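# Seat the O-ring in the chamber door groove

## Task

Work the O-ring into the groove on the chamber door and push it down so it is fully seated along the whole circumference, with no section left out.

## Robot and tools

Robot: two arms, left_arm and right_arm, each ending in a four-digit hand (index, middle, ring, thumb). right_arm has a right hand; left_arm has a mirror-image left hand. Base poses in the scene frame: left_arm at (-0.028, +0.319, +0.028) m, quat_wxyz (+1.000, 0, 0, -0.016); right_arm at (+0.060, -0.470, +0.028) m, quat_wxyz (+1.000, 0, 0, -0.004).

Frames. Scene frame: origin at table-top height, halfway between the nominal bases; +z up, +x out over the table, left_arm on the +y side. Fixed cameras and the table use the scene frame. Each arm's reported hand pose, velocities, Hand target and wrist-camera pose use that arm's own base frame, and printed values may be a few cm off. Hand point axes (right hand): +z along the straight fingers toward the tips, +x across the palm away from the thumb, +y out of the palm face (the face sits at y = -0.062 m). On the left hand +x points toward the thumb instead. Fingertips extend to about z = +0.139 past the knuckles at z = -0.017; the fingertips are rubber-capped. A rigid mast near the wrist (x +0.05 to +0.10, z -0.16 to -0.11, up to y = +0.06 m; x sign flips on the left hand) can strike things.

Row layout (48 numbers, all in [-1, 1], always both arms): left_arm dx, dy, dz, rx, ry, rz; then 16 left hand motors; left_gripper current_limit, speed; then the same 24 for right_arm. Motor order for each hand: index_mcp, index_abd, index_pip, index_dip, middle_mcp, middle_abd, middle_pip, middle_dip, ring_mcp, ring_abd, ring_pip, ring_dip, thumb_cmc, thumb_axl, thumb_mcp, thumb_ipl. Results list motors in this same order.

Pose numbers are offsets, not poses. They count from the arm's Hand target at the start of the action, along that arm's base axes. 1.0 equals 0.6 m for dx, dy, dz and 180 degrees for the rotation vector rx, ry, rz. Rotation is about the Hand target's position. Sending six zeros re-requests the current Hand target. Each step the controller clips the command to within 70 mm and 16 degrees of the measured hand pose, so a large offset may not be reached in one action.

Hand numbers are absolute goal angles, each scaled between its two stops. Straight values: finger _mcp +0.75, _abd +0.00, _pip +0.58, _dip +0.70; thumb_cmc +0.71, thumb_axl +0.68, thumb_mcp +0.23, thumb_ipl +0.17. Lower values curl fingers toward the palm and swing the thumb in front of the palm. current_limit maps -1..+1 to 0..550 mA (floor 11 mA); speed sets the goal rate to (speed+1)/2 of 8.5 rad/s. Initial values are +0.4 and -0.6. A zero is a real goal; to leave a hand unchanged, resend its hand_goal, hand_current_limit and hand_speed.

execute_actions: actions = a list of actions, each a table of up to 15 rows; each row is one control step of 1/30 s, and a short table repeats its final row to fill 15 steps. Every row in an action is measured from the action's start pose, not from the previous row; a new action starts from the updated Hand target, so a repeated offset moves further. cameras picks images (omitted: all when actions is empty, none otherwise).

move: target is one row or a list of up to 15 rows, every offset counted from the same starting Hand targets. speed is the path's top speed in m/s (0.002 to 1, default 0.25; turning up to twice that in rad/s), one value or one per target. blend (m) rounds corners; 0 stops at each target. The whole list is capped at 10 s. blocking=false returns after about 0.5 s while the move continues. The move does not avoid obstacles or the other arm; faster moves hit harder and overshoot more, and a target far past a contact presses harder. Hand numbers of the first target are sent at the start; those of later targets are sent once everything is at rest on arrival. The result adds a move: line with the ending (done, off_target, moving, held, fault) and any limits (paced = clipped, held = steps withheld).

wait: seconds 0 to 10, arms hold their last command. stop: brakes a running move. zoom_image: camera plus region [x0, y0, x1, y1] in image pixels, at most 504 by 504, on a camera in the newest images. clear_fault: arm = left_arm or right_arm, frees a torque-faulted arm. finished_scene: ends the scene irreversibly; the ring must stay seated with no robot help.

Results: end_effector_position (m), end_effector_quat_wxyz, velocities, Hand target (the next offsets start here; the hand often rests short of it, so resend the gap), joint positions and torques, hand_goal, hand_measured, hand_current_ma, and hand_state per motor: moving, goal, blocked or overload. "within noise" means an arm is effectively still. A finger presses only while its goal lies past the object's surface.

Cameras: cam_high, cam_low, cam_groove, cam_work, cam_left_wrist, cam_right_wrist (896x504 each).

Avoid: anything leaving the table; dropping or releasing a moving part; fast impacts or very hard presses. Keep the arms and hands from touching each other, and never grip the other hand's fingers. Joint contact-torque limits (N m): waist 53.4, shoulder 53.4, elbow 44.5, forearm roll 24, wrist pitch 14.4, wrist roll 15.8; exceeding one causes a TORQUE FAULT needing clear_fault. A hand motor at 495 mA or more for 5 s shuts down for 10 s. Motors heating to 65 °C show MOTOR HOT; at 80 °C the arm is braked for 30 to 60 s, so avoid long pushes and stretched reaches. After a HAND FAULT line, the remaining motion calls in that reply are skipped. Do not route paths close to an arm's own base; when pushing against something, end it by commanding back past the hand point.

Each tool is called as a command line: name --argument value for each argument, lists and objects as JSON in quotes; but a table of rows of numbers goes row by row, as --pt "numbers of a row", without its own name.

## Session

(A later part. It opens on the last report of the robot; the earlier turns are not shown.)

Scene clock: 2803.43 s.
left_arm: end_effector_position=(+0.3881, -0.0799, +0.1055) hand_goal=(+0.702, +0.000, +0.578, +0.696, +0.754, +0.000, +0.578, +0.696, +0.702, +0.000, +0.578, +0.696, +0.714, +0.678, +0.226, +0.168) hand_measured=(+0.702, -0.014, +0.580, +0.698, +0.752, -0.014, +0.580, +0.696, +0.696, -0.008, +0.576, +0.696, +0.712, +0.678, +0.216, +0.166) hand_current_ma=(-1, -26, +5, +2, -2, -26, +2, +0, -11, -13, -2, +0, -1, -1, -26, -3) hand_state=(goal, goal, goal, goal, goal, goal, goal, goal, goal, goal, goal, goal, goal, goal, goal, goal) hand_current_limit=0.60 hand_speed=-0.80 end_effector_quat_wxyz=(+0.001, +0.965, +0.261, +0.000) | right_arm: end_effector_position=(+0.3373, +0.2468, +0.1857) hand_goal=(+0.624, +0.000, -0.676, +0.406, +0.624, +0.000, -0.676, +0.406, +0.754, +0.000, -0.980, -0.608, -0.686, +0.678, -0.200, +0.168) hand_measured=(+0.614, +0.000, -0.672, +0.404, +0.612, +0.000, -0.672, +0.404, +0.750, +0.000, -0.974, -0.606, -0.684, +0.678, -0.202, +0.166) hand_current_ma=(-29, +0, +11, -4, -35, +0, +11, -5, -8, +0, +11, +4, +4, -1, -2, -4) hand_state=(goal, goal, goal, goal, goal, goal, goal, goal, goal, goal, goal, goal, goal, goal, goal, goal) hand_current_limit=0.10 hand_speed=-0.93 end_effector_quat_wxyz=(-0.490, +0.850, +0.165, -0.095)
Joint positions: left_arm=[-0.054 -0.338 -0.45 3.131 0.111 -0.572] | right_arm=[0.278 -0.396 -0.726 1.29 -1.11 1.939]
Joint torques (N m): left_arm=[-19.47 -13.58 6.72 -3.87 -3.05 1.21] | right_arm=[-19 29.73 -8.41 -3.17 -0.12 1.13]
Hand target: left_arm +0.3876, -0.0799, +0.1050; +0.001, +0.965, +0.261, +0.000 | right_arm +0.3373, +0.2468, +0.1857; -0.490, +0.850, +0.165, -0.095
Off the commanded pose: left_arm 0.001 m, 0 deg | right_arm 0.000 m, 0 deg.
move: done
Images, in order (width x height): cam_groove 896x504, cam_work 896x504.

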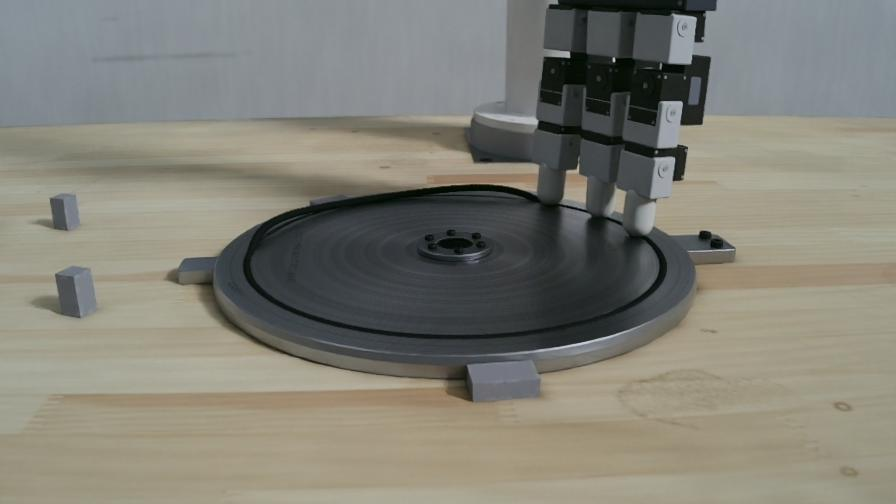

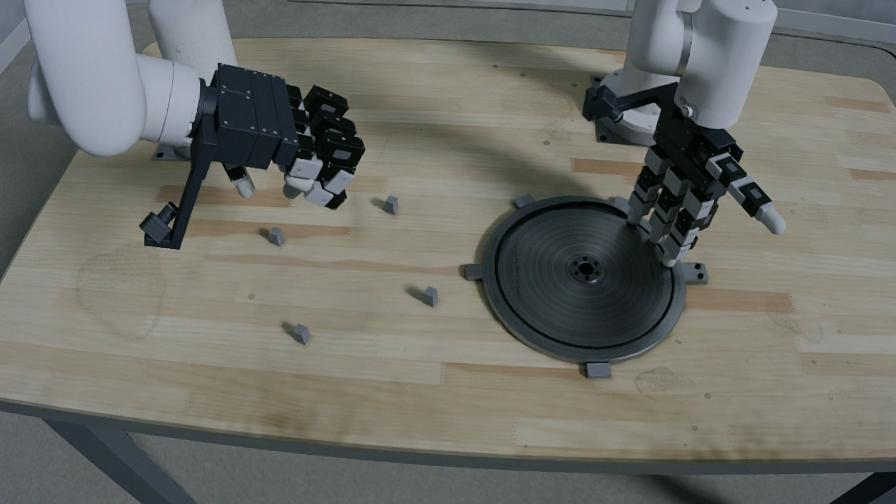

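move --pt "0 0 0.0233 0 0 0 0.701 0 0.577 0.696 0.753 0 0.577 0.696 0.701 0 0.577 0.696 0.714 0.678 0.226 0.168 0.6 -0.8 0 0 0 0 0 0 0.623 0 -0.676 0.406 0.623 0 -0.676 0.406 0.753 0 -0.98 -0.609 -0.686 0.678 -0.2 0.168 0.1 -0.93" --pt "-0.0068 -0.0012 0.0233 0 0 0.0222 0.701 0 0.577 0.696 0.753 0 0.577 0.696 0.701 0 0.577 0.696 0.714 0.678 0.226 0.168 0.6 -0.8 0 0 0 0 0 0 0.623 0 -0.676 0.406 0.623 0 -0.676 0.406 0.753 0 -0.98 -0.609 -0.686 0.678 -0.2 0.168 0.1 -0.93" --pt "-0.0068 -0.0012 0 0 0 0.0222 0.701 0 0.577 0.696 0.753 0 0.577 0.696 0.701 0 0.577 0.696 0.714 0.678 0.226 0.168 0.6 -0.8 0 0 0 0 0 0 0.623 0 -0.676 0.406 0.623 0 -0.676 0.406 0.753 0 -0.98 -0.609 -0.686 0.678 -0.2 0.168 0.1 -0.93" --pt "-0.0068 -0.0012 0.0233 0 0 0.0222 0.701 0 0.577 0.696 0.753 0 0.577 0.696 0.701 0 0.577 0.696 0.714 0.678 0.226 0.168 0.6 -0.8 0 0 0 0 0 0 0.623 0 -0.676 0.406 0.623 0 -0.676 0.406 0.753 0 -0.98 -0.609 -0.686 0.678 -0.2 0.168 0.1 -0.93" --pt "-0.0133 -0.0028 0.0233 0 0 0.0444 0.701 0 0.577 0.696 0.753 0 0.577 0.696 0.701 0 0.577 0.696 0.714 0.678 0.226 0.168 0.6 -0.8 0 0 0 0 0 0 0.623 0 -0.676 0.406 0.623 0 -0.676 0.406 0.753 0 -0.98 -0.609 -0.686 0.678 -0.2 0.168 0.1 -0.93" --pt "-0.0133 -0.0028 0 0 0 0.0444 0.701 0 0.577 0.696 0.753 0 0.577 0.696 0.701 0 0.577 0.696 0.714 0.678 0.226 0.168 0.6 -0.8 0 0 0 0 0 0 0.623 0 -0.676 0.406 0.623 0 -0.676 0.406 0.753 0 -0.98 -0.609 -0.686 0.678 -0.2 0.168 0.1 -0.93" --pt "-0.0133 -0.0028 0.0233 0 0 0.0444 0.701 0 0.577 0.696 0.753 0 0.577 0.696 0.701 0 0.577 0.696 0.714 0.678 0.226 0.168 0.6 -0.8 0 0 0 0 0 0 0.623 0 -0.676 0.406 0.623 0 -0.676 0.406 0.753 0 -0.98 -0.609 -0.686 0.678 -0.2 0.168 0.1 -0.93" --pt "-0.0197 -0.0050 0.0233 0 0 0.0667 0.701 0 0.577 0.696 0.753 0 0.577 0.696 0.701 0 0.577 0.696 0.714 0.678 0.226 0.168 0.6 -0.8 0 0 0 0 0 0 0.623 0 -0.676 0.406 0.623 0 -0.676 0.406 0.753 0 -0.98 -0.609 -0.686 0.678 -0.2 0.168 0.1 -0.93" --pt "-0.0197 -0.0050 0 0 0 0.0667 0.701 0 0.577 0.696 0.753 0 0.577 0.696 0.701 0 0.577 0.696 0.714 0.678 0.226 0.168 0.6 -0.8 0 0 0 0 0 0 0.623 0 -0.676 0.406 0.623 0 -0.676 0.406 0.753 0 -0.98 -0.609 -0.686 0.678 -0.2 0.168 0.1 -0.93" --speed '[0.1,0.08,0.05,0.1,0.08,0.05,0.1,0.08,0.05]' --cameras '["cam_groove","cam_work"]'

zoom_image --camera "cam_work" --region '[560, 180, 680, 280]'

zoom_image --camera "cam_groove" --region '[440, 160, 620, 250]'

Scene clock: 2849.20 s.
left_arm: end_effector_position=(+0.3763, -0.0829, +0.1055) hand_goal=(+0.702, +0.000, +0.578, +0.696, +0.754, +0.000, +0.578, +0.696, +0.702, +0.000, +0.578, +0.696, +0.714, +0.678, +0.226, +0.168) hand_measured=(+0.702, -0.012, +0.582, +0.698, +0.754, -0.010, +0.580, +0.696, +0.698, -0.004, +0.578, +0.696, +0.712, +0.678, +0.216, +0.166) hand_current_ma=(+0, -20, +5, +2, +0, -19, +4, +0, -5, -6, +0, +0, -1, -1, -26, -3) hand_state=(goal, goal, goal, goal, goal, goal, goal, goal, goal, goal, goal, goal, goal, goal, goal, goal) hand_current_limit=0.60 hand_speed=-0.80 end_effector_quat_wxyz=(+0.001, +0.933, +0.361, +0.000) | right_arm: end_effector_position=(+0.3373, +0.2468, +0.1857) hand_goal=(+0.624, +0.000, -0.676, +0.406, +0.624, +0.000, -0.676, +0.406, +0.754, +0.000, -0.980, -0.608, -0.686, +0.678, -0.200, +0.168) hand_measured=(+0.614, +0.000, -0.672, +0.404, +0.612, +0.000, -0.672, +0.404, +0.750, +0.000, -0.974, -0.606, -0.684, +0.678, -0.202, +0.166) hand_current_ma=(-29, +0, +11, -4, -35, +0, +11, -5, -8, +0, +11, +4, +4, -1, -2, -4) hand_state=(goal, goal, goal, goal, goal, goal, goal, goal, goal, goal, goal, goal, goal, goal, goal, goal) hand_current_limit=0.10 hand_speed=-0.93 end_effector_quat_wxyz=(-0.490, +0.850, +0.165, -0.095)
Joint positions: left_arm=[-0.115 -0.303 -0.393 3.129 0.088 -0.841] | right_arm=[0.278 -0.396 -0.726 1.29 -1.11 1.939]
Joint torques (N m): left_arm=[-20.77 -17.06 6.72 -3.73 -3.14 1.37] | right_arm=[-17.81 30.98 -8.81 -3.03 -0.1 1.19]
Hand target: left_arm +0.3758, -0.0829, +0.1050; +0.001, +0.933, +0.360, +0.000 | right_arm +0.3373, +0.2468, +0.1857; -0.490, +0.850, +0.165, -0.095
Off the commanded pose: left_arm 0.001 m, 0 deg | right_arm 0.000 m, 0 deg.
move: done
Images, in order (width x height): cam_groove 896x504, cam_work 896x504.

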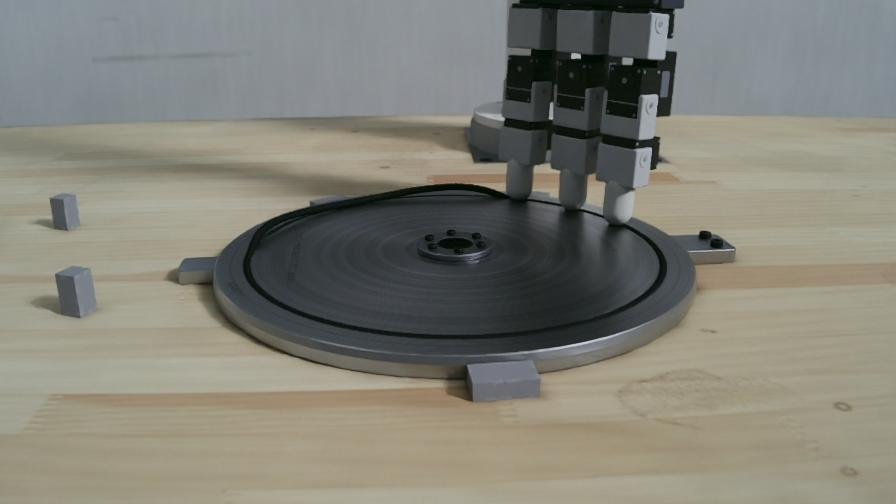

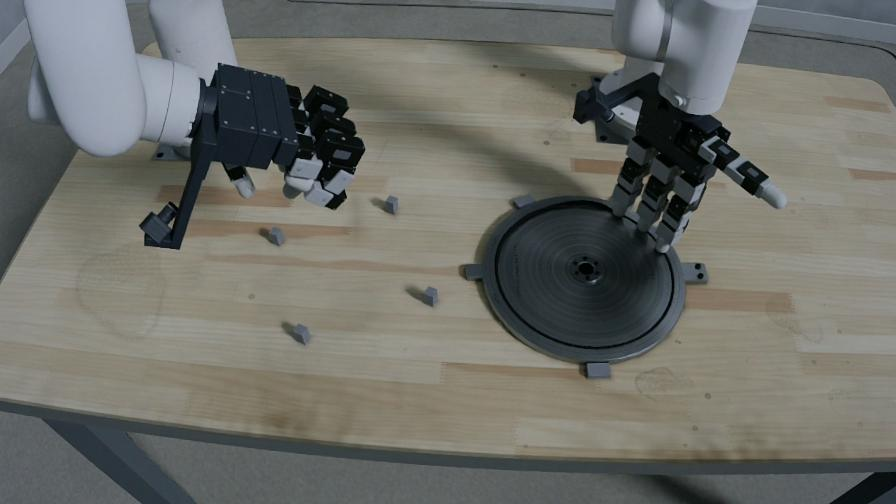

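Scaled by 4.200 from the camera's 896x504 image, which has a finer 1280x720 frame.

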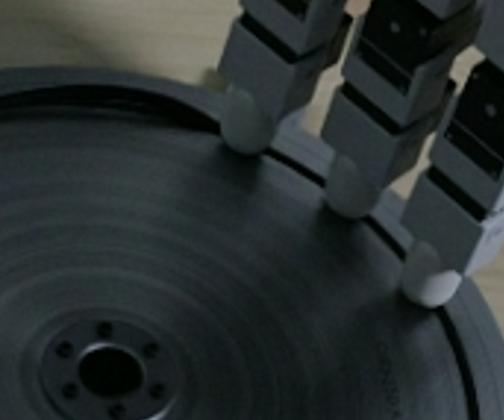

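Scaled by 2.800 from the camera's 896x504 image, which has a finer 1280x720 frame.

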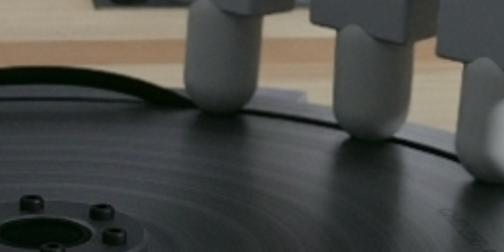

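move --pt "0 0 0.0233 0 0 0 0.701 0 0.577 0.696 0.753 0 0.577 0.696 0.701 0 0.577 0.696 0.714 0.678 0.226 0.168 0.6 -0.8 0 0 0 0 0 0 0.623 0 -0.676 0.406 0.623 0 -0.676 0.406 0.753 0 -0.98 -0.609 -0.686 0.678 -0.2 0.168 0.1 -0.93" --pt "-0.0153 -0.0073 0.0233 0 0 0.0556 0.701 0 0.577 0.696 0.753 0 0.577 0.696 0.701 0 0.577 0.696 0.714 0.678 0.226 0.168 0.6 -0.8 0 0 0 0 0 0 0.623 0 -0.676 0.406 0.623 0 -0.676 0.406 0.753 0 -0.98 -0.609 -0.686 0.678 -0.2 0.168 0.1 -0.93" --pt "-0.0153 -0.0073 0 0 0 0.0556 0.701 0 0.577 0.696 0.753 0 0.577 0.696 0.701 0 0.577 0.696 0.714 0.678 0.226 0.168 0.6 -0.8 0 0 0 0 0 0 0.623 0 -0.676 0.406 0.623 0 -0.676 0.406 0.753 0 -0.98 -0.609 -0.686 0.678 -0.2 0.168 0.1 -0.93" --speed '[0.1,0.08,0.05]' --cameras '["cam_groove","cam_work"]'

zoom_image --camera "cam_work" --region '[560, 180, 680, 280]'

zoom_image --camera "cam_groove" --region '[440, 160, 620, 250]'

Scene clock: 2884.33 s.
left_arm: end_effector_position=(+0.3671, -0.0874, +0.1055) hand_goal=(+0.702, +0.000, +0.578, +0.696, +0.754, +0.000, +0.578, +0.696, +0.702, +0.000, +0.578, +0.696, +0.714, +0.678, +0.226, +0.168) hand_measured=(+0.702, -0.008, +0.582, +0.698, +0.754, -0.008, +0.580, +0.696, +0.700, -0.002, +0.580, +0.696, +0.712, +0.678, +0.216, +0.166) hand_current_ma=(-1, -15, +5, +2, +1, -13, +3, +0, -2, -2, +1, +0, -1, -1, -26, -3) hand_state=(goal, goal, goal, goal, goal, goal, goal, goal, goal, goal, goal, goal, goal, goal, goal, goal) hand_current_limit=0.60 hand_speed=-0.80 end_effector_quat_wxyz=(+0.001, +0.898, +0.440, +0.000) | right_arm: end_effector_position=(+0.3373, +0.2468, +0.1857) hand_goal=(+0.624, +0.000, -0.676, +0.406, +0.624, +0.000, -0.676, +0.406, +0.754, +0.000, -0.980, -0.608, -0.686, +0.678, -0.200, +0.168) hand_measured=(+0.614, +0.000, -0.672, +0.404, +0.612, +0.000, -0.672, +0.404, +0.750, +0.000, -0.974, -0.606, -0.684, +0.678, -0.202, +0.166) hand_current_ma=(-29, +0, +11, -4, -35, +0, +11, -5, -8, +0, +11, +4, +4, -1, -2, -4) hand_state=(goal, goal, goal, goal, goal, goal, goal, goal, goal, goal, goal, goal, goal, goal, goal, goal) hand_current_limit=0.10 hand_speed=-0.93 end_effector_quat_wxyz=(-0.490, +0.850, +0.165, -0.095)
Joint positions: left_arm=[-0.183 -0.282 -0.358 3.128 0.074 -1.082] | right_arm=[0.278 -0.396 -0.726 1.29 -1.11 1.939]
Joint torques (N m): left_arm=[-19.72 -15.55 6.51 0.62 -3.23 -0.86] | right_arm=[-18.13 29.8 -8.95 -3.13 -0.11 1.14]
Hand target: left_arm +0.3666, -0.0873, +0.1050; +0.001, +0.898, +0.440, +0.000 | right_arm +0.3373, +0.2468, +0.1857; -0.490, +0.850, +0.165, -0.095
Off the commanded pose: left_arm 0.001 m, 0 deg | right_arm 0.000 m, 0 deg.
move: done
Images, in order (width x height): cam_groove 896x504, cam_work 896x504.

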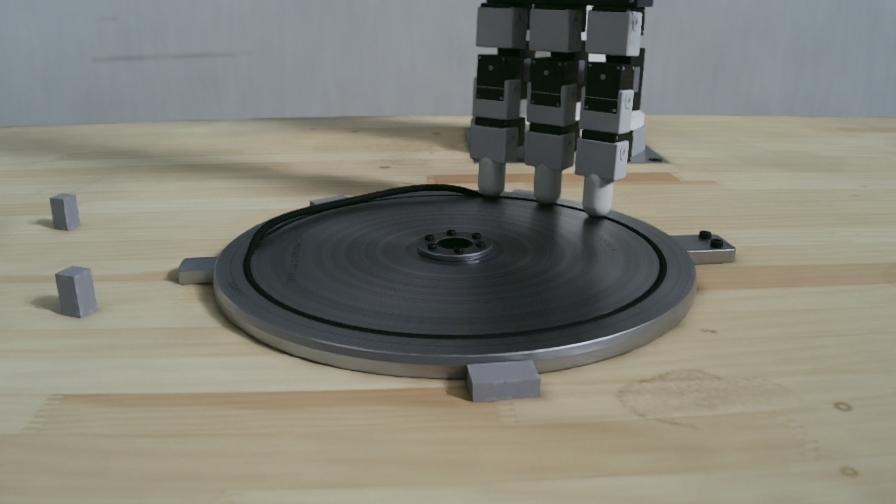

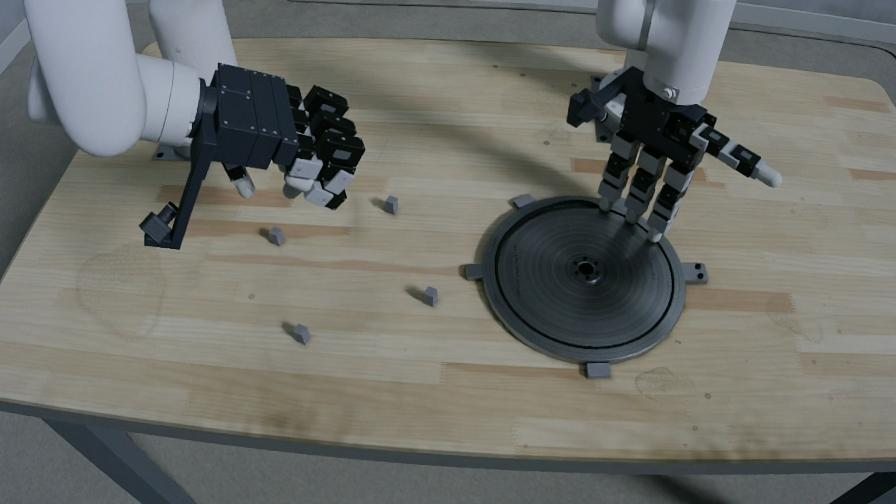

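Scaled by 4.200 from the camera's 896x504 image, which has a finer 1280x720 frame.

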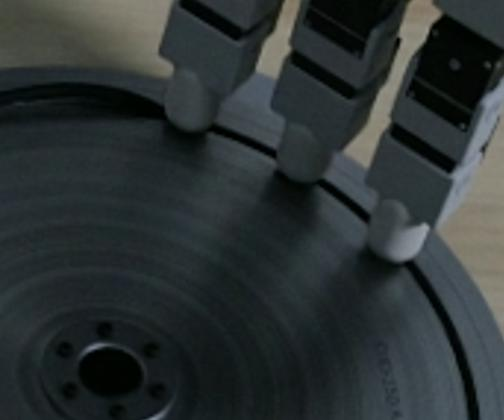

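Scaled by 2.800 from the camera's 896x504 image, which has a finer 1280x720 frame.

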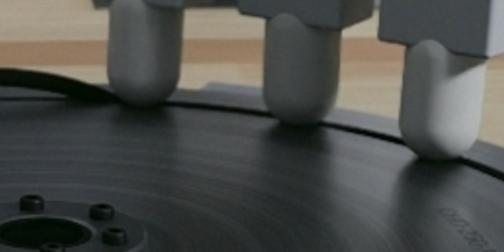

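move --pt "0 0 0.0233 0 0 0 0.701 0 0.577 0.696 0.753 0 0.577 0.696 0.701 0 0.577 0.696 0.714 0.678 0.226 0.168 0.6 -0.8 0 0 0 0 0 0 0.623 0 -0.676 0.406 0.623 0 -0.676 0.406 0.753 0 -0.98 -0.609 -0.686 0.678 -0.2 0.168 0.1 -0.93" --pt "0.0075 0.0040 0.0233 0 0 -0.0278 0.701 0 0.577 0.696 0.753 0 0.577 0.696 0.701 0 0.577 0.696 0.714 0.678 0.226 0.168 0.6 -0.8 0 0 0 0 0 0 0.623 0 -0.676 0.406 0.623 0 -0.676 0.406 0.753 0 -0.98 -0.609 -0.686 0.678 -0.2 0.168 0.1 -0.93" --pt "0.0075 0.0040 0 0 0 -0.0278 0.701 0 0.577 0.696 0.753 0 0.577 0.696 0.701 0 0.577 0.696 0.714 0.678 0.226 0.168 0.6 -0.8 0 0 0 0 0 0 0.623 0 -0.676 0.406 0.623 0 -0.676 0.406 0.753 0 -0.98 -0.609 -0.686 0.678 -0.2 0.168 0.1 -0.93" --pt "0.0075 0.0040 0.0233 0 0 -0.0278 0.701 0 0.577 0.696 0.753 0 0.577 0.696 0.701 0 0.577 0.696 0.714 0.678 0.226 0.168 0.6 -0.8 0 0 0 0 0 0 0.623 0 -0.676 0.406 0.623 0 -0.676 0.406 0.753 0 -0.98 -0.609 -0.686 0.678 -0.2 0.168 0.1 -0.93" --pt "-0.0137 -0.0097 0.0233 0 0 0.0556 0.701 0 0.577 0.696 0.753 0 0.577 0.696 0.701 0 0.577 0.696 0.714 0.678 0.226 0.168 0.6 -0.8 0 0 0 0 0 0 0.623 0 -0.676 0.406 0.623 0 -0.676 0.406 0.753 0 -0.98 -0.609 -0.686 0.678 -0.2 0.168 0.1 -0.93" --pt "-0.0137 -0.0097 0 0 0 0.0556 0.701 0 0.577 0.696 0.753 0 0.577 0.696 0.701 0 0.577 0.696 0.714 0.678 0.226 0.168 0.6 -0.8 0 0 0 0 0 0 0.623 0 -0.676 0.406 0.623 0 -0.676 0.406 0.753 0 -0.98 -0.609 -0.686 0.678 -0.2 0.168 0.1 -0.93" --pt "-0.0137 -0.0097 0.0233 0 0 0.0556 0.701 0 0.577 0.696 0.753 0 0.577 0.696 0.701 0 0.577 0.696 0.714 0.678 0.226 0.168 0.6 -0.8 0 0 0 0 0 0 0.623 0 -0.676 0.406 0.623 0 -0.676 0.406 0.753 0 -0.98 -0.609 -0.686 0.678 -0.2 0.168 0.1 -0.93" --pt "-0.0070 -0.0045 0.0233 0 0 0.0278 0.701 0 0.577 0.696 0.753 0 0.577 0.696 0.701 0 0.577 0.696 0.714 0.678 0.226 0.168 0.6 -0.8 0 0 0 0 0 0 0.623 0 -0.676 0.406 0.623 0 -0.676 0.406 0.753 0 -0.98 -0.609 -0.686 0.678 -0.2 0.168 0.1 -0.93" --pt "-0.0070 -0.0045 0 0 0 0.0278 0.701 0 0.577 0.696 0.753 0 0.577 0.696 0.701 0 0.577 0.696 0.714 0.678 0.226 0.168 0.6 -0.8 0 0 0 0 0 0 0.623 0 -0.676 0.406 0.623 0 -0.676 0.406 0.753 0 -0.98 -0.609 -0.686 0.678 -0.2 0.168 0.1 -0.93" --pt "-0.0070 -0.0045 0.0233 0 0 0.0278 0.701 0 0.577 0.696 0.753 0 0.577 0.696 0.701 0 0.577 0.696 0.714 0.678 0.226 0.168 0.6 -0.8 0 0 0 0 0 0 0.623 0 -0.676 0.406 0.623 0 -0.676 0.406 0.753 0 -0.98 -0.609 -0.686 0.678 -0.2 0.168 0.1 -0.93" --speed '[0.1,0.08,0.05,0.1,0.1,0.05,0.1,0.08,0.05,0.1]' --cameras '["cam_groove","cam_work"]'

zoom_image --camera "cam_work" --region '[500, 180, 680, 280]'

zoom_image --camera "cam_groove" --region '[400, 160, 620, 250]'

Scene clock: 2920.10 s.
left_arm: end_effector_position=(+0.3624, -0.0899, +0.1190) hand_goal=(+0.702, +0.000, +0.578, +0.696, +0.754, +0.000, +0.578, +0.696, +0.702, +0.000, +0.578, +0.696, +0.714, +0.678, +0.226, +0.168) hand_measured=(+0.700, -0.004, +0.580, +0.698, +0.756, -0.004, +0.580, +0.696, +0.704, -0.004, +0.580, +0.698, +0.714, +0.678, +0.216, +0.166) hand_current_ma=(-4, -4, +1, +1, +2, -4, +3, +0, +2, -5, +4, +1, -1, -1, -26, -3) hand_state=(goal, goal, goal, goal, goal, goal, goal, goal, goal, goal, goal, goal, goal, goal, goal, goal) hand_current_limit=0.60 hand_speed=-0.80 end_effector_quat_wxyz=(+0.001, +0.878, +0.479, +0.000) | right_arm: end_effector_position=(+0.3373, +0.2468, +0.1857) hand_goal=(+0.624, +0.000, -0.676, +0.406, +0.624, +0.000, -0.676, +0.406, +0.754, +0.000, -0.980, -0.608, -0.686, +0.678, -0.200, +0.168) hand_measured=(+0.614, +0.000, -0.672, +0.404, +0.612, +0.000, -0.672, +0.404, +0.750, +0.000, -0.974, -0.606, -0.684, +0.678, -0.202, +0.166) hand_current_ma=(-29, +0, +11, -4, -35, +0, +11, -5, -8, +0, +11, +4, +4, -1, -2, -4) hand_state=(goal, goal, goal, goal, goal, goal, goal, goal, goal, goal, goal, goal, goal, goal, goal, goal) hand_current_limit=0.10 hand_speed=-0.93 end_effector_quat_wxyz=(-0.490, +0.850, +0.165, -0.095)
Joint positions: left_arm=[-0.222 -0.224 -0.341 3.133 0.117 -1.213] | right_arm=[0.278 -0.396 -0.726 1.29 -1.11 1.939]
Joint torques (N m): left_arm=[12.75 30.36 -9.2 3.43 3.05 -1.35] | right_arm=[-18.07 29.4 -8.7 -2.72 -0.07 1.16]
Hand target: left_arm +0.3624, -0.0900, +0.1190; +0.001, +0.878, +0.479, +0.000 | right_arm +0.3373, +0.2468, +0.1857; -0.490, +0.850, +0.165, -0.095
Off the commanded pose: left_arm 0.000 m, 0 deg | right_arm 0.000 m, 0 deg.
move: done
Images, in order (width x height): cam_groove 896x504, cam_work 896x504.

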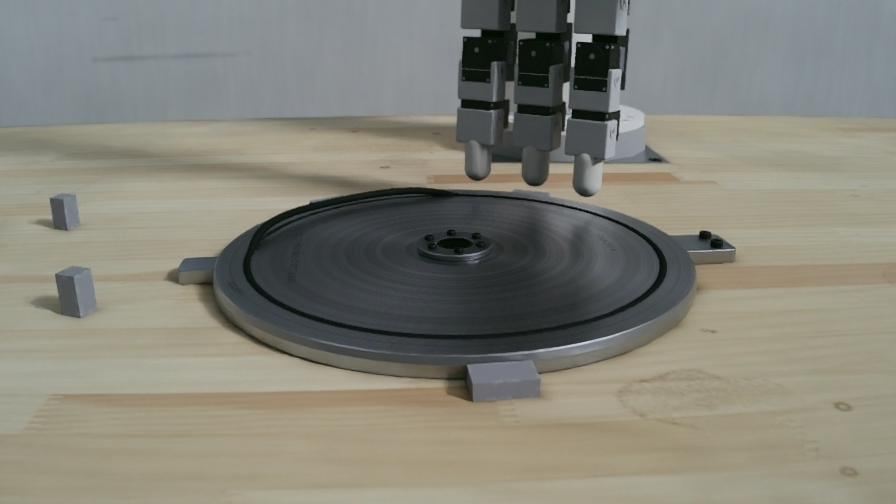

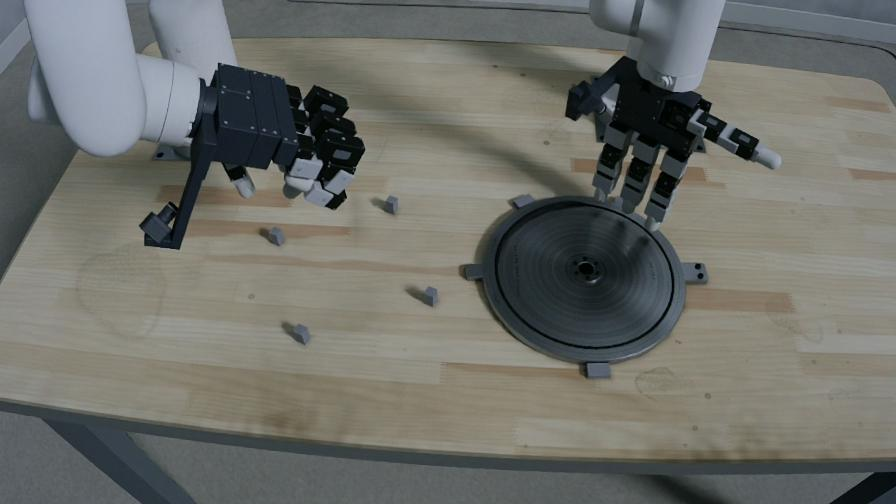

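Scaled by 2.800 from the camera's 896x504 image, which has a finer 1280x720 frame.

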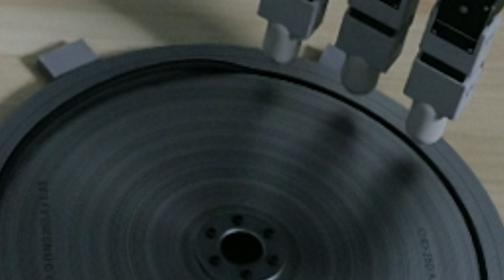

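Scaled by 2.291 from the camera's 896x504 image, which has a finer 1280x720 frame.

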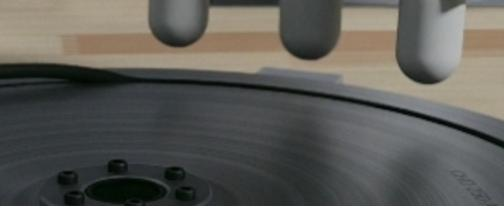

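move --pt "-0.0187 -0.0173 0 0 0 0.0833 0.701 0 0.577 0.696 0.753 0 0.577 0.696 0.701 0 0.577 0.696 0.714 0.678 0.226 0.168 0.6 -0.8 0 0 0 0 0 0 0.623 0 -0.676 0.406 0.623 0 -0.676 0.406 0.753 0 -0.98 -0.609 -0.686 0.678 -0.2 0.168 0.1 -0.93" --pt "-0.0187 -0.0173 -0.0233 0 0 0.0833 0.701 0 0.577 0.696 0.753 0 0.577 0.696 0.701 0 0.577 0.696 0.714 0.678 0.226 0.168 0.6 -0.8 0 0 0 0 0 0 0.623 0 -0.676 0.406 0.623 0 -0.676 0.406 0.753 0 -0.98 -0.609 -0.686 0.678 -0.2 0.168 0.1 -0.93" --pt "-0.0187 -0.0173 0 0 0 0.0833 0.701 0 0.577 0.696 0.753 0 0.577 0.696 0.701 0 0.577 0.696 0.714 0.678 0.226 0.168 0.6 -0.8 0 0 0 0 0 0 0.623 0 -0.676 0.406 0.623 0 -0.676 0.406 0.753 0 -0.98 -0.609 -0.686 0.678 -0.2 0.168 0.1 -0.93" --pt "-0.0130 -0.0108 0 0 0 0.0556 0.701 0 0.577 0.696 0.753 0 0.577 0.696 0.701 0 0.577 0.696 0.714 0.678 0.226 0.168 0.6 -0.8 0 0 0 0 0 0 0.623 0 -0.676 0.406 0.623 0 -0.676 0.406 0.753 0 -0.98 -0.609 -0.686 0.678 -0.2 0.168 0.1 -0.93" --pt "-0.0130 -0.0108 -0.0233 0 0 0.0556 0.701 0 0.577 0.696 0.753 0 0.577 0.696 0.701 0 0.577 0.696 0.714 0.678 0.226 0.168 0.6 -0.8 0 0 0 0 0 0 0.623 0 -0.676 0.406 0.623 0 -0.676 0.406 0.753 0 -0.98 -0.609 -0.686 0.678 -0.2 0.168 0.1 -0.93" --pt "-0.0130 -0.0108 0 0 0 0.0556 0.701 0 0.577 0.696 0.753 0 0.577 0.696 0.701 0 0.577 0.696 0.714 0.678 0.226 0.168 0.6 -0.8 0 0 0 0 0 0 0.623 0 -0.676 0.406 0.623 0 -0.676 0.406 0.753 0 -0.98 -0.609 -0.686 0.678 -0.2 0.168 0.1 -0.93" --pt "-0.0282 -0.0312 0 0 0 0.1389 0.701 0 0.577 0.696 0.753 0 0.577 0.696 0.701 0 0.577 0.696 0.714 0.678 0.226 0.168 0.6 -0.8 0 0 0 0 0 0 0.623 0 -0.676 0.406 0.623 0 -0.676 0.406 0.753 0 -0.98 -0.609 -0.686 0.678 -0.2 0.168 0.1 -0.93" --pt "-0.0282 -0.0312 -0.0233 0 0 0.1389 0.701 0 0.577 0.696 0.753 0 0.577 0.696 0.701 0 0.577 0.696 0.714 0.678 0.226 0.168 0.6 -0.8 0 0 0 0 0 0 0.623 0 -0.676 0.406 0.623 0 -0.676 0.406 0.753 0 -0.98 -0.609 -0.686 0.678 -0.2 0.168 0.1 -0.93" --speed '[0.1,0.05,0.1,0.08,0.05,0.1,0.1,0.05]' --cameras '["cam_groove","cam_work"]'

zoom_image --camera "cam_work" --region '[470, 180, 650, 280]'

zoom_image --camera "cam_groove" --region '[280, 160, 500, 250]'

Scene clock: 2974.40 s.
left_arm: end_effector_position=(+0.3459, -0.1089, +0.1054) hand_goal=(+0.702, +0.000, +0.578, +0.696, +0.754, +0.000, +0.578, +0.696, +0.702, +0.000, +0.578, +0.696, +0.714, +0.678, +0.226, +0.168) hand_measured=(+0.702, +0.000, +0.582, +0.698, +0.762, +0.002, +0.584, +0.696, +0.710, +0.004, +0.588, +0.698, +0.714, +0.678, +0.216, +0.166) hand_current_ma=(+0, +0, +5, +2, +16, +2, +11, +0, +18, +4, +18, +2, -1, -1, -26, -3) hand_state=(goal, goal, goal, goal, goal, goal, goal, goal, goal, goal, goal, goal, goal, goal, goal, goal) hand_current_limit=0.60 hand_speed=-0.80 end_effector_quat_wxyz=(+0.001, +0.753, +0.658, +0.000) | right_arm: end_effector_position=(+0.3373, +0.2468, +0.1857) hand_goal=(+0.624, +0.000, -0.676, +0.406, +0.624, +0.000, -0.676, +0.406, +0.754, +0.000, -0.980, -0.608, -0.686, +0.678, -0.200, +0.168) hand_measured=(+0.614, +0.000, -0.672, +0.404, +0.612, +0.000, -0.672, +0.404, +0.750, +0.000, -0.974, -0.606, -0.684, +0.678, -0.202, +0.166) hand_current_ma=(-29, +0, +11, -4, -35, +0, +11, -5, -8, +0, +11, +4, +4, -1, -2, -4) hand_state=(goal, goal, goal, goal, goal, goal, goal, goal, goal, goal, goal, goal, goal, goal, goal, goal) hand_current_limit=0.10 hand_speed=-0.93 end_effector_quat_wxyz=(-0.490, +0.850, +0.165, -0.095)
Joint positions: left_arm=[-0.434 -0.272 -0.343 3.135 0.068 -1.863] | right_arm=[0.278 -0.396 -0.726 1.29 -1.11 1.939]
Joint torques (N m): left_arm=[-18.67 -16.87 10.46 3.74 -3.24 -1.23] | right_arm=[-18.37 28.73 -8.64 -3.28 -0.13 1.06]
Hand target: left_arm +0.3455, -0.1087, +0.1050; +0.001, +0.753, +0.658, +0.000 | right_arm +0.3373, +0.2468, +0.1857; -0.490, +0.850, +0.165, -0.095
Off the commanded pose: left_arm 0.001 m, 0 deg | right_arm 0.000 m, 0 deg.
move: done
Images, in order (width x height): cam_groove 896x504, cam_work 896x504.

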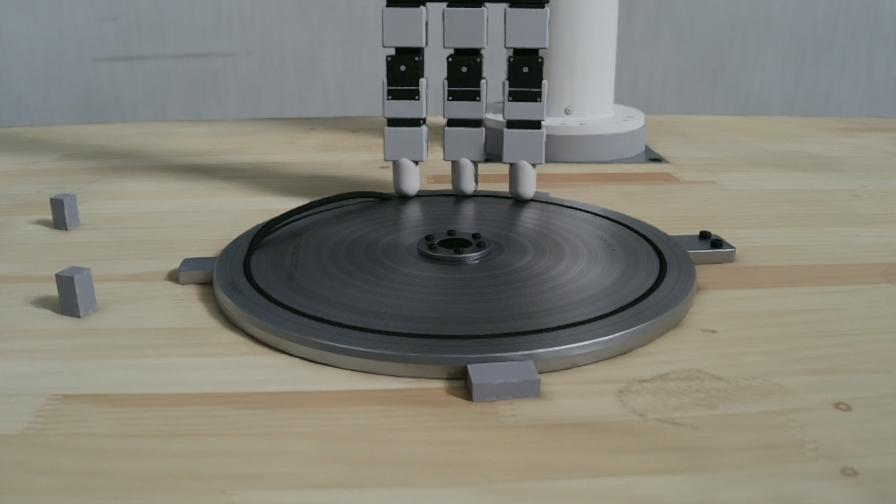

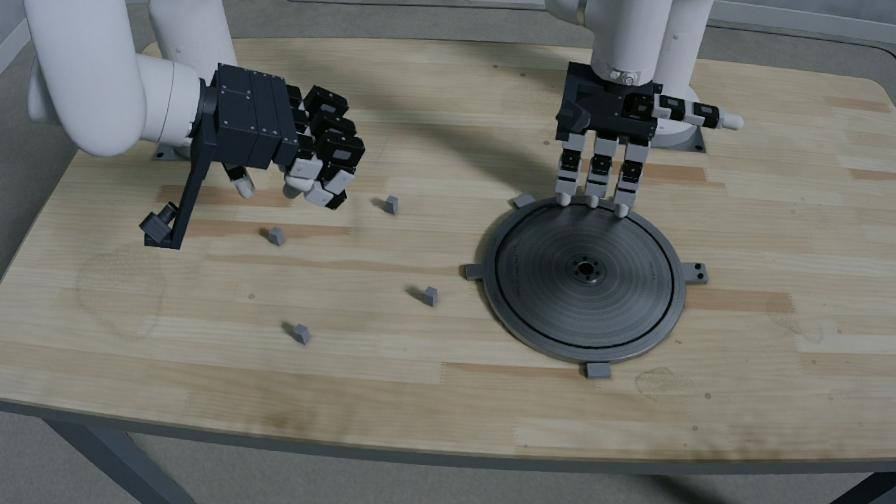

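Scaled by 2.800 from the camera's 896x504 image, which has a finer 1280x720 frame.

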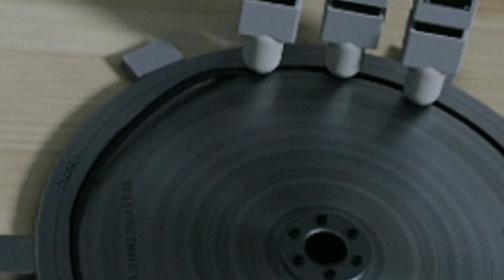

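Scaled by 2.291 from the camera's 896x504 image, which has a finer 1280x720 frame.

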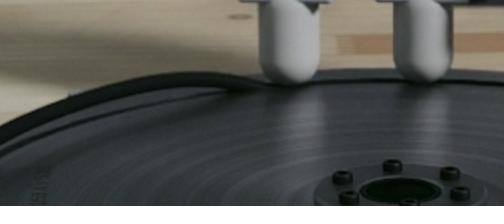

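move --pt "0 0 0.0233 0 0 0 0.701 0 0.577 0.696 0.753 0 0.577 0.696 0.701 0 0.577 0.696 0.714 0.678 0.226 0.168 0.6 -0.8 0 0 0 0 0 0 0.623 0 -0.676 0.406 0.623 0 -0.676 0.406 0.753 0 -0.98 -0.609 -0.686 0.678 -0.2 0.168 0.1 -0.93" --pt "0.0062 0.0075 0.0233 0 0 -0.0278 0.701 0 0.577 0.696 0.753 0 0.577 0.696 0.701 0 0.577 0.696 0.714 0.678 0.226 0.168 0.6 -0.8 0 0 0 0 0 0 0.623 0 -0.676 0.406 0.623 0 -0.676 0.406 0.753 0 -0.98 -0.609 -0.686 0.678 -0.2 0.168 0.1 -0.93" --pt "0.0062 0.0075 0 0 0 -0.0278 0.701 0 0.577 0.696 0.753 0 0.577 0.696 0.701 0 0.577 0.696 0.714 0.678 0.226 0.168 0.6 -0.8 0 0 0 0 0 0 0.623 0 -0.676 0.406 0.623 0 -0.676 0.406 0.753 0 -0.98 -0.609 -0.686 0.678 -0.2 0.168 0.1 -0.93" --pt "0.0062 0.0075 0.0233 0 0 -0.0278 0.701 0 0.577 0.696 0.753 0 0.577 0.696 0.701 0 0.577 0.696 0.714 0.678 0.226 0.168 0.6 -0.8 0 0 0 0 0 0 0.623 0 -0.676 0.406 0.623 0 -0.676 0.406 0.753 0 -0.98 -0.609 -0.686 0.678 -0.2 0.168 0.1 -0.93" --pt "-0.0055 -0.0147 0.0233 0 0 0.0556 0.701 0 0.577 0.696 0.753 0 0.577 0.696 0.701 0 0.577 0.696 0.714 0.678 0.226 0.168 0.6 -0.8 0 0 0 0 0 0 0.623 0 -0.676 0.406 0.623 0 -0.676 0.406 0.753 0 -0.98 -0.609 -0.686 0.678 -0.2 0.168 0.1 -0.93" --pt "-0.0055 -0.0147 0 0 0 0.0556 0.701 0 0.577 0.696 0.753 0 0.577 0.696 0.701 0 0.577 0.696 0.714 0.678 0.226 0.168 0.6 -0.8 0 0 0 0 0 0 0.623 0 -0.676 0.406 0.623 0 -0.676 0.406 0.753 0 -0.98 -0.609 -0.686 0.678 -0.2 0.168 0.1 -0.93" --speed '[0.1,0.08,0.05,0.1,0.1,0.05]' --cameras '["cam_groove","cam_work"]'

zoom_image --camera "cam_work" --region '[470, 180, 650, 280]'

zoom_image --camera "cam_groove" --region '[240, 160, 460, 250]'

Scene clock: 3001.53 s.
left_arm: end_effector_position=(+0.3426, -0.1177, +0.1055) hand_goal=(+0.702, +0.000, +0.578, +0.696, +0.754, +0.000, +0.578, +0.696, +0.702, +0.000, +0.578, +0.696, +0.714, +0.678, +0.226, +0.168) hand_measured=(+0.700, +0.004, +0.580, +0.698, +0.760, +0.008, +0.584, +0.696, +0.708, +0.008, +0.586, +0.698, +0.714, +0.678, +0.216, +0.166) hand_current_ma=(-2, +5, +4, +1, +13, +12, +9, +0, +11, +11, +14, +2, -1, -1, -26, -3) hand_state=(goal, goal, goal, goal, goal, goal, goal, goal, goal, goal, goal, goal, goal, goal, goal, goal) hand_current_limit=0.60 hand_speed=-0.80 end_effector_quat_wxyz=(+0.001, +0.693, +0.721, +0.000) | right_arm: end_effector_position=(+0.3373, +0.2468, +0.1857) hand_goal=(+0.624, +0.000, -0.676, +0.406, +0.624, +0.000, -0.676, +0.406, +0.754, +0.000, -0.980, -0.608, -0.686, +0.678, -0.200, +0.168) hand_measured=(+0.614, +0.000, -0.672, +0.404, +0.612, +0.000, -0.672, +0.404, +0.750, +0.000, -0.974, -0.606, -0.684, +0.678, -0.202, +0.166) hand_current_ma=(-29, +0, +11, -4, -35, +0, +11, -5, -8, +0, +11, +4, +4, -1, -2, -4) hand_state=(goal, goal, goal, goal, goal, goal, goal, goal, goal, goal, goal, goal, goal, goal, goal, goal) hand_current_limit=0.10 hand_speed=-0.93 end_effector_quat_wxyz=(-0.490, +0.850, +0.165, -0.095)
Joint positions: left_arm=[-0.507 -0.289 -0.371 3.14 0.079 -2.116] | right_arm=[0.278 -0.396 -0.726 1.29 -1.11 1.939]
Joint torques (N m): left_arm=[-17.83 -15.75 10.15 4.4 -3.08 -1.31] | right_arm=[-18.25 28.9 -8.64 -3.39 -0.07 1.18]
Hand target: left_arm +0.3422, -0.1175, +0.1050; +0.001, +0.693, +0.721, +0.000 | right_arm +0.3373, +0.2468, +0.1857; -0.490, +0.850, +0.165, -0.095
Off the commanded pose: left_arm 0.001 m, 0 deg | right_arm 0.000 m, 0 deg.
move: done
Images, in order (width x height): cam_groove 896x504, cam_work 896x504.

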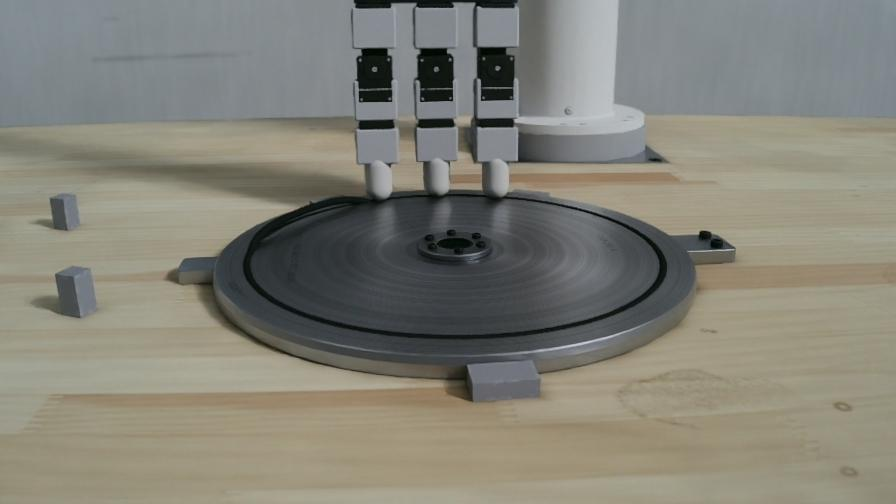

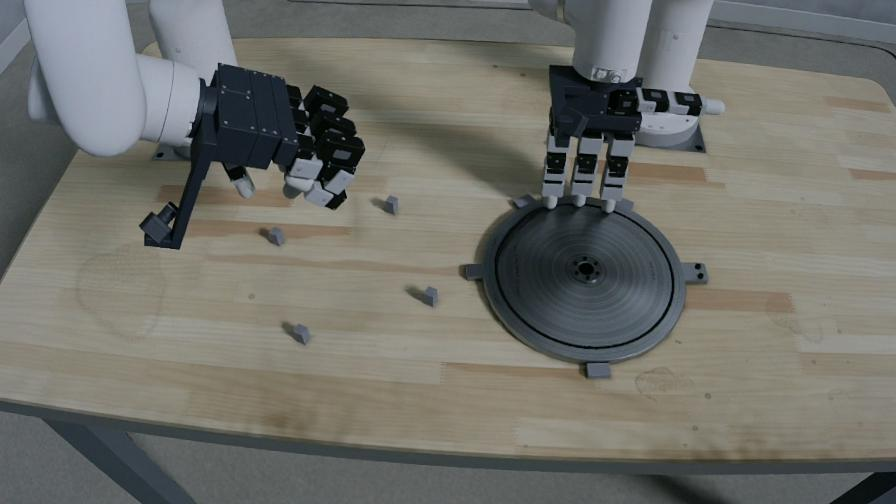

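Scaled by 2.800 from the camera's 896x504 image, which has a finer 1280x720 frame.

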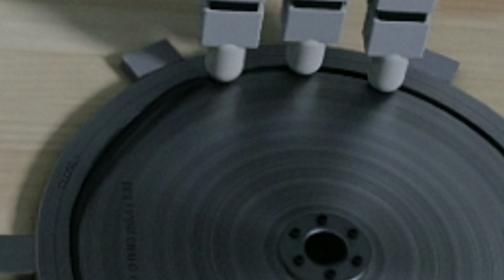

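Scaled by 2.291 from the camera's 896x504 image, which has a finer 1280x720 frame.

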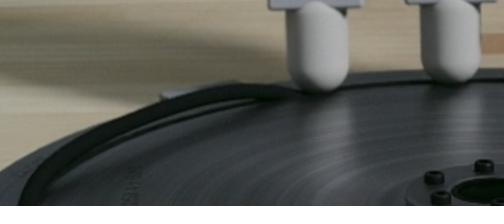

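move --pt "0 0 0.0233 0 0 0 0.701 0 0.577 0.696 0.753 0 0.577 0.696 0.701 0 0.577 0.696 0.714 0.678 0.226 0.168 0.6 -0.8 0 0 0 0 0 0 0.623 0 -0.676 0.406 0.623 0 -0.676 0.406 0.753 0 -0.98 -0.609 -0.686 0.678 -0.2 0.168 0.1 -0.93" --pt "0.0033 0.0077 0.0233 0 0 -0.0278 0.701 0 0.577 0.696 0.753 0 0.577 0.696 0.701 0 0.577 0.696 0.714 0.678 0.226 0.168 0.6 -0.8 0 0 0 0 0 0 0.623 0 -0.676 0.406 0.623 0 -0.676 0.406 0.753 0 -0.98 -0.609 -0.686 0.678 -0.2 0.168 0.1 -0.93" --pt "0.0033 0.0077 0 0 0 -0.0278 0.701 0 0.577 0.696 0.753 0 0.577 0.696 0.701 0 0.577 0.696 0.714 0.678 0.226 0.168 0.6 -0.8 0 0 0 0 0 0 0.623 0 -0.676 0.406 0.623 0 -0.676 0.406 0.753 0 -0.98 -0.609 -0.686 0.678 -0.2 0.168 0.1 -0.93" --pt "0.0033 0.0077 0.0233 0 0 -0.0278 0.701 0 0.577 0.696 0.753 0 0.577 0.696 0.701 0 0.577 0.696 0.714 0.678 0.226 0.168 0.6 -0.8 0 0 0 0 0 0 0.623 0 -0.676 0.406 0.623 0 -0.676 0.406 0.753 0 -0.98 -0.609 -0.686 0.678 -0.2 0.168 0.1 -0.93" --pt "-0.0037 -0.0158 0.0233 0 0 0.0556 0.701 0 0.577 0.696 0.753 0 0.577 0.696 0.701 0 0.577 0.696 0.714 0.678 0.226 0.168 0.6 -0.8 0 0 0 0 0 0 0.623 0 -0.676 0.406 0.623 0 -0.676 0.406 0.753 0 -0.98 -0.609 -0.686 0.678 -0.2 0.168 0.1 -0.93" --pt "-0.0037 -0.0158 0 0 0 0.0556 0.701 0 0.577 0.696 0.753 0 0.577 0.696 0.701 0 0.577 0.696 0.714 0.678 0.226 0.168 0.6 -0.8 0 0 0 0 0 0 0.623 0 -0.676 0.406 0.623 0 -0.676 0.406 0.753 0 -0.98 -0.609 -0.686 0.678 -0.2 0.168 0.1 -0.93" --pt "-0.0037 -0.0158 0.0233 0 0 0.0556 0.701 0 0.577 0.696 0.753 0 0.577 0.696 0.701 0 0.577 0.696 0.714 0.678 0.226 0.168 0.6 -0.8 0 0 0 0 0 0 0.623 0 -0.676 0.406 0.623 0 -0.676 0.406 0.753 0 -0.98 -0.609 -0.686 0.678 -0.2 0.168 0.1 -0.93" --pt "-0.0018 -0.0077 0.0233 0 0 0.0278 0.701 0 0.577 0.696 0.753 0 0.577 0.696 0.701 0 0.577 0.696 0.714 0.678 0.226 0.168 0.6 -0.8 0 0 0 0 0 0 0.623 0 -0.676 0.406 0.623 0 -0.676 0.406 0.753 0 -0.98 -0.609 -0.686 0.678 -0.2 0.168 0.1 -0.93" --pt "-0.0018 -0.0077 0 0 0 0.0278 0.701 0 0.577 0.696 0.753 0 0.577 0.696 0.701 0 0.577 0.696 0.714 0.678 0.226 0.168 0.6 -0.8 0 0 0 0 0 0 0.623 0 -0.676 0.406 0.623 0 -0.676 0.406 0.753 0 -0.98 -0.609 -0.686 0.678 -0.2 0.168 0.1 -0.93" --speed '[0.1,0.08,0.05,0.1,0.1,0.05,0.1,0.08,0.05]' --cameras '["cam_groove","cam_work"]'

zoom_image --camera "cam_work" --region '[470, 180, 610, 300]'

zoom_image --camera "cam_groove" --region '[220, 160, 440, 280]'

Scene clock: 3044.93 s.
left_arm: end_effector_position=(+0.3415, -0.1224, +0.1055) hand_goal=(+0.702, +0.000, +0.578, +0.696, +0.754, +0.000, +0.578, +0.696, +0.702, +0.000, +0.578, +0.696, +0.714, +0.678, +0.226, +0.168) hand_measured=(+0.700, +0.008, +0.580, +0.696, +0.760, +0.010, +0.584, +0.696, +0.706, +0.012, +0.584, +0.698, +0.714, +0.678, +0.216, +0.166) hand_current_ma=(-4, +15, +1, +1, +11, +18, +9, +0, +9, +22, +12, +2, -1, -1, -26, -3) hand_state=(goal, goal, goal, goal, goal, goal, goal, goal, goal, goal, goal, goal, goal, goal, goal, goal) hand_current_limit=0.60 hand_speed=-0.80 end_effector_quat_wxyz=(+0.001, +0.661, +0.751, +0.000) | right_arm: end_effector_position=(+0.3373, +0.2468, +0.1857) hand_goal=(+0.624, +0.000, -0.676, +0.406, +0.624, +0.000, -0.676, +0.406, +0.754, +0.000, -0.980, -0.608, -0.686, +0.678, -0.200, +0.168) hand_measured=(+0.614, +0.000, -0.672, +0.404, +0.612, +0.000, -0.672, +0.404, +0.750, +0.000, -0.974, -0.606, -0.684, +0.678, -0.202, +0.166) hand_current_ma=(-29, +0, +11, -4, -35, +0, +11, -5, -8, +0, +11, +4, +4, -1, -2, -4) hand_state=(goal, goal, goal, goal, goal, goal, goal, goal, goal, goal, goal, goal, goal, goal, goal, goal) hand_current_limit=0.10 hand_speed=-0.93 end_effector_quat_wxyz=(-0.490, +0.850, +0.165, -0.095)
Joint positions: left_arm=[-0.539 -0.301 -0.389 3.142 0.086 -2.238] | right_arm=[0.278 -0.396 -0.726 1.29 -1.11 1.939]
Joint torques (N m): left_arm=[18.46 -16.34 6.84 -3.36 -3.1 1.27] | right_arm=[-17.55 29.37 -8.91 -2.91 -0.06 1.19]
Hand target: left_arm +0.3411, -0.1221, +0.1050; +0.001, +0.661, +0.751, +0.000 | right_arm +0.3373, +0.2468, +0.1857; -0.490, +0.850, +0.165, -0.095
Off the commanded pose: left_arm 0.001 m, 0 deg | right_arm 0.000 m, 0 deg.
move: done
Images, in order (width x height): cam_groove 896x504, cam_work 896x504.

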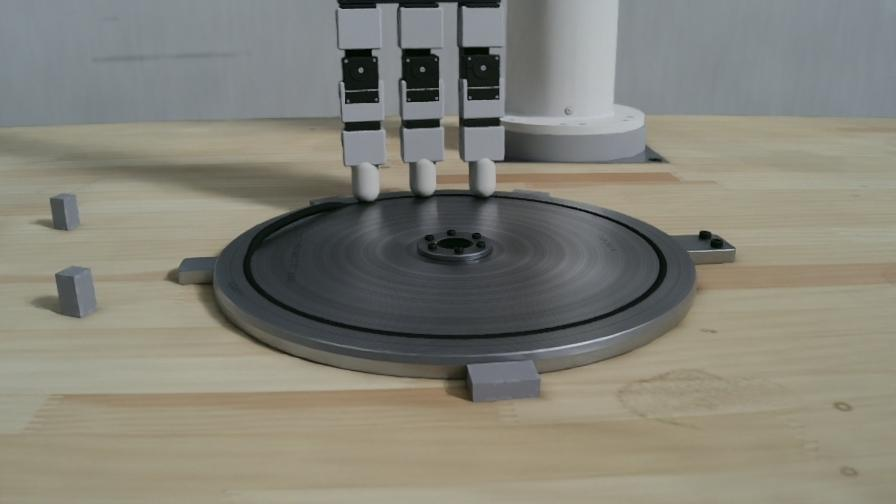

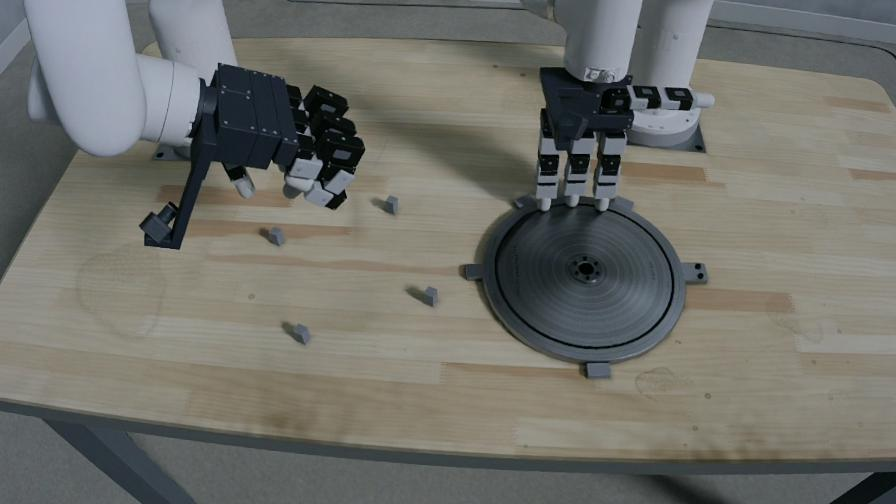

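Scaled by 3.600 from the camera's 896x504 image, which has a finer 1280x720 frame.

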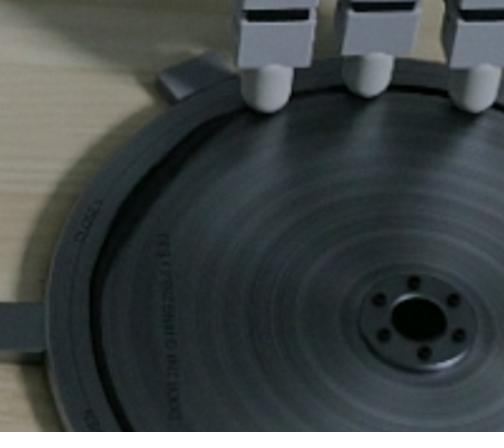

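Scaled by 2.291 from the camera's 896x504 image, which has a finer 1280x720 frame.

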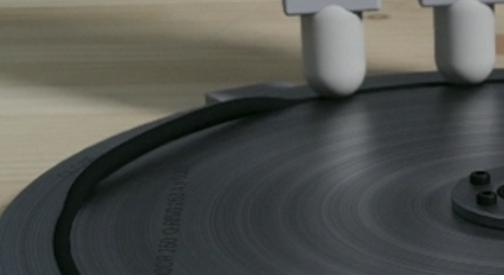

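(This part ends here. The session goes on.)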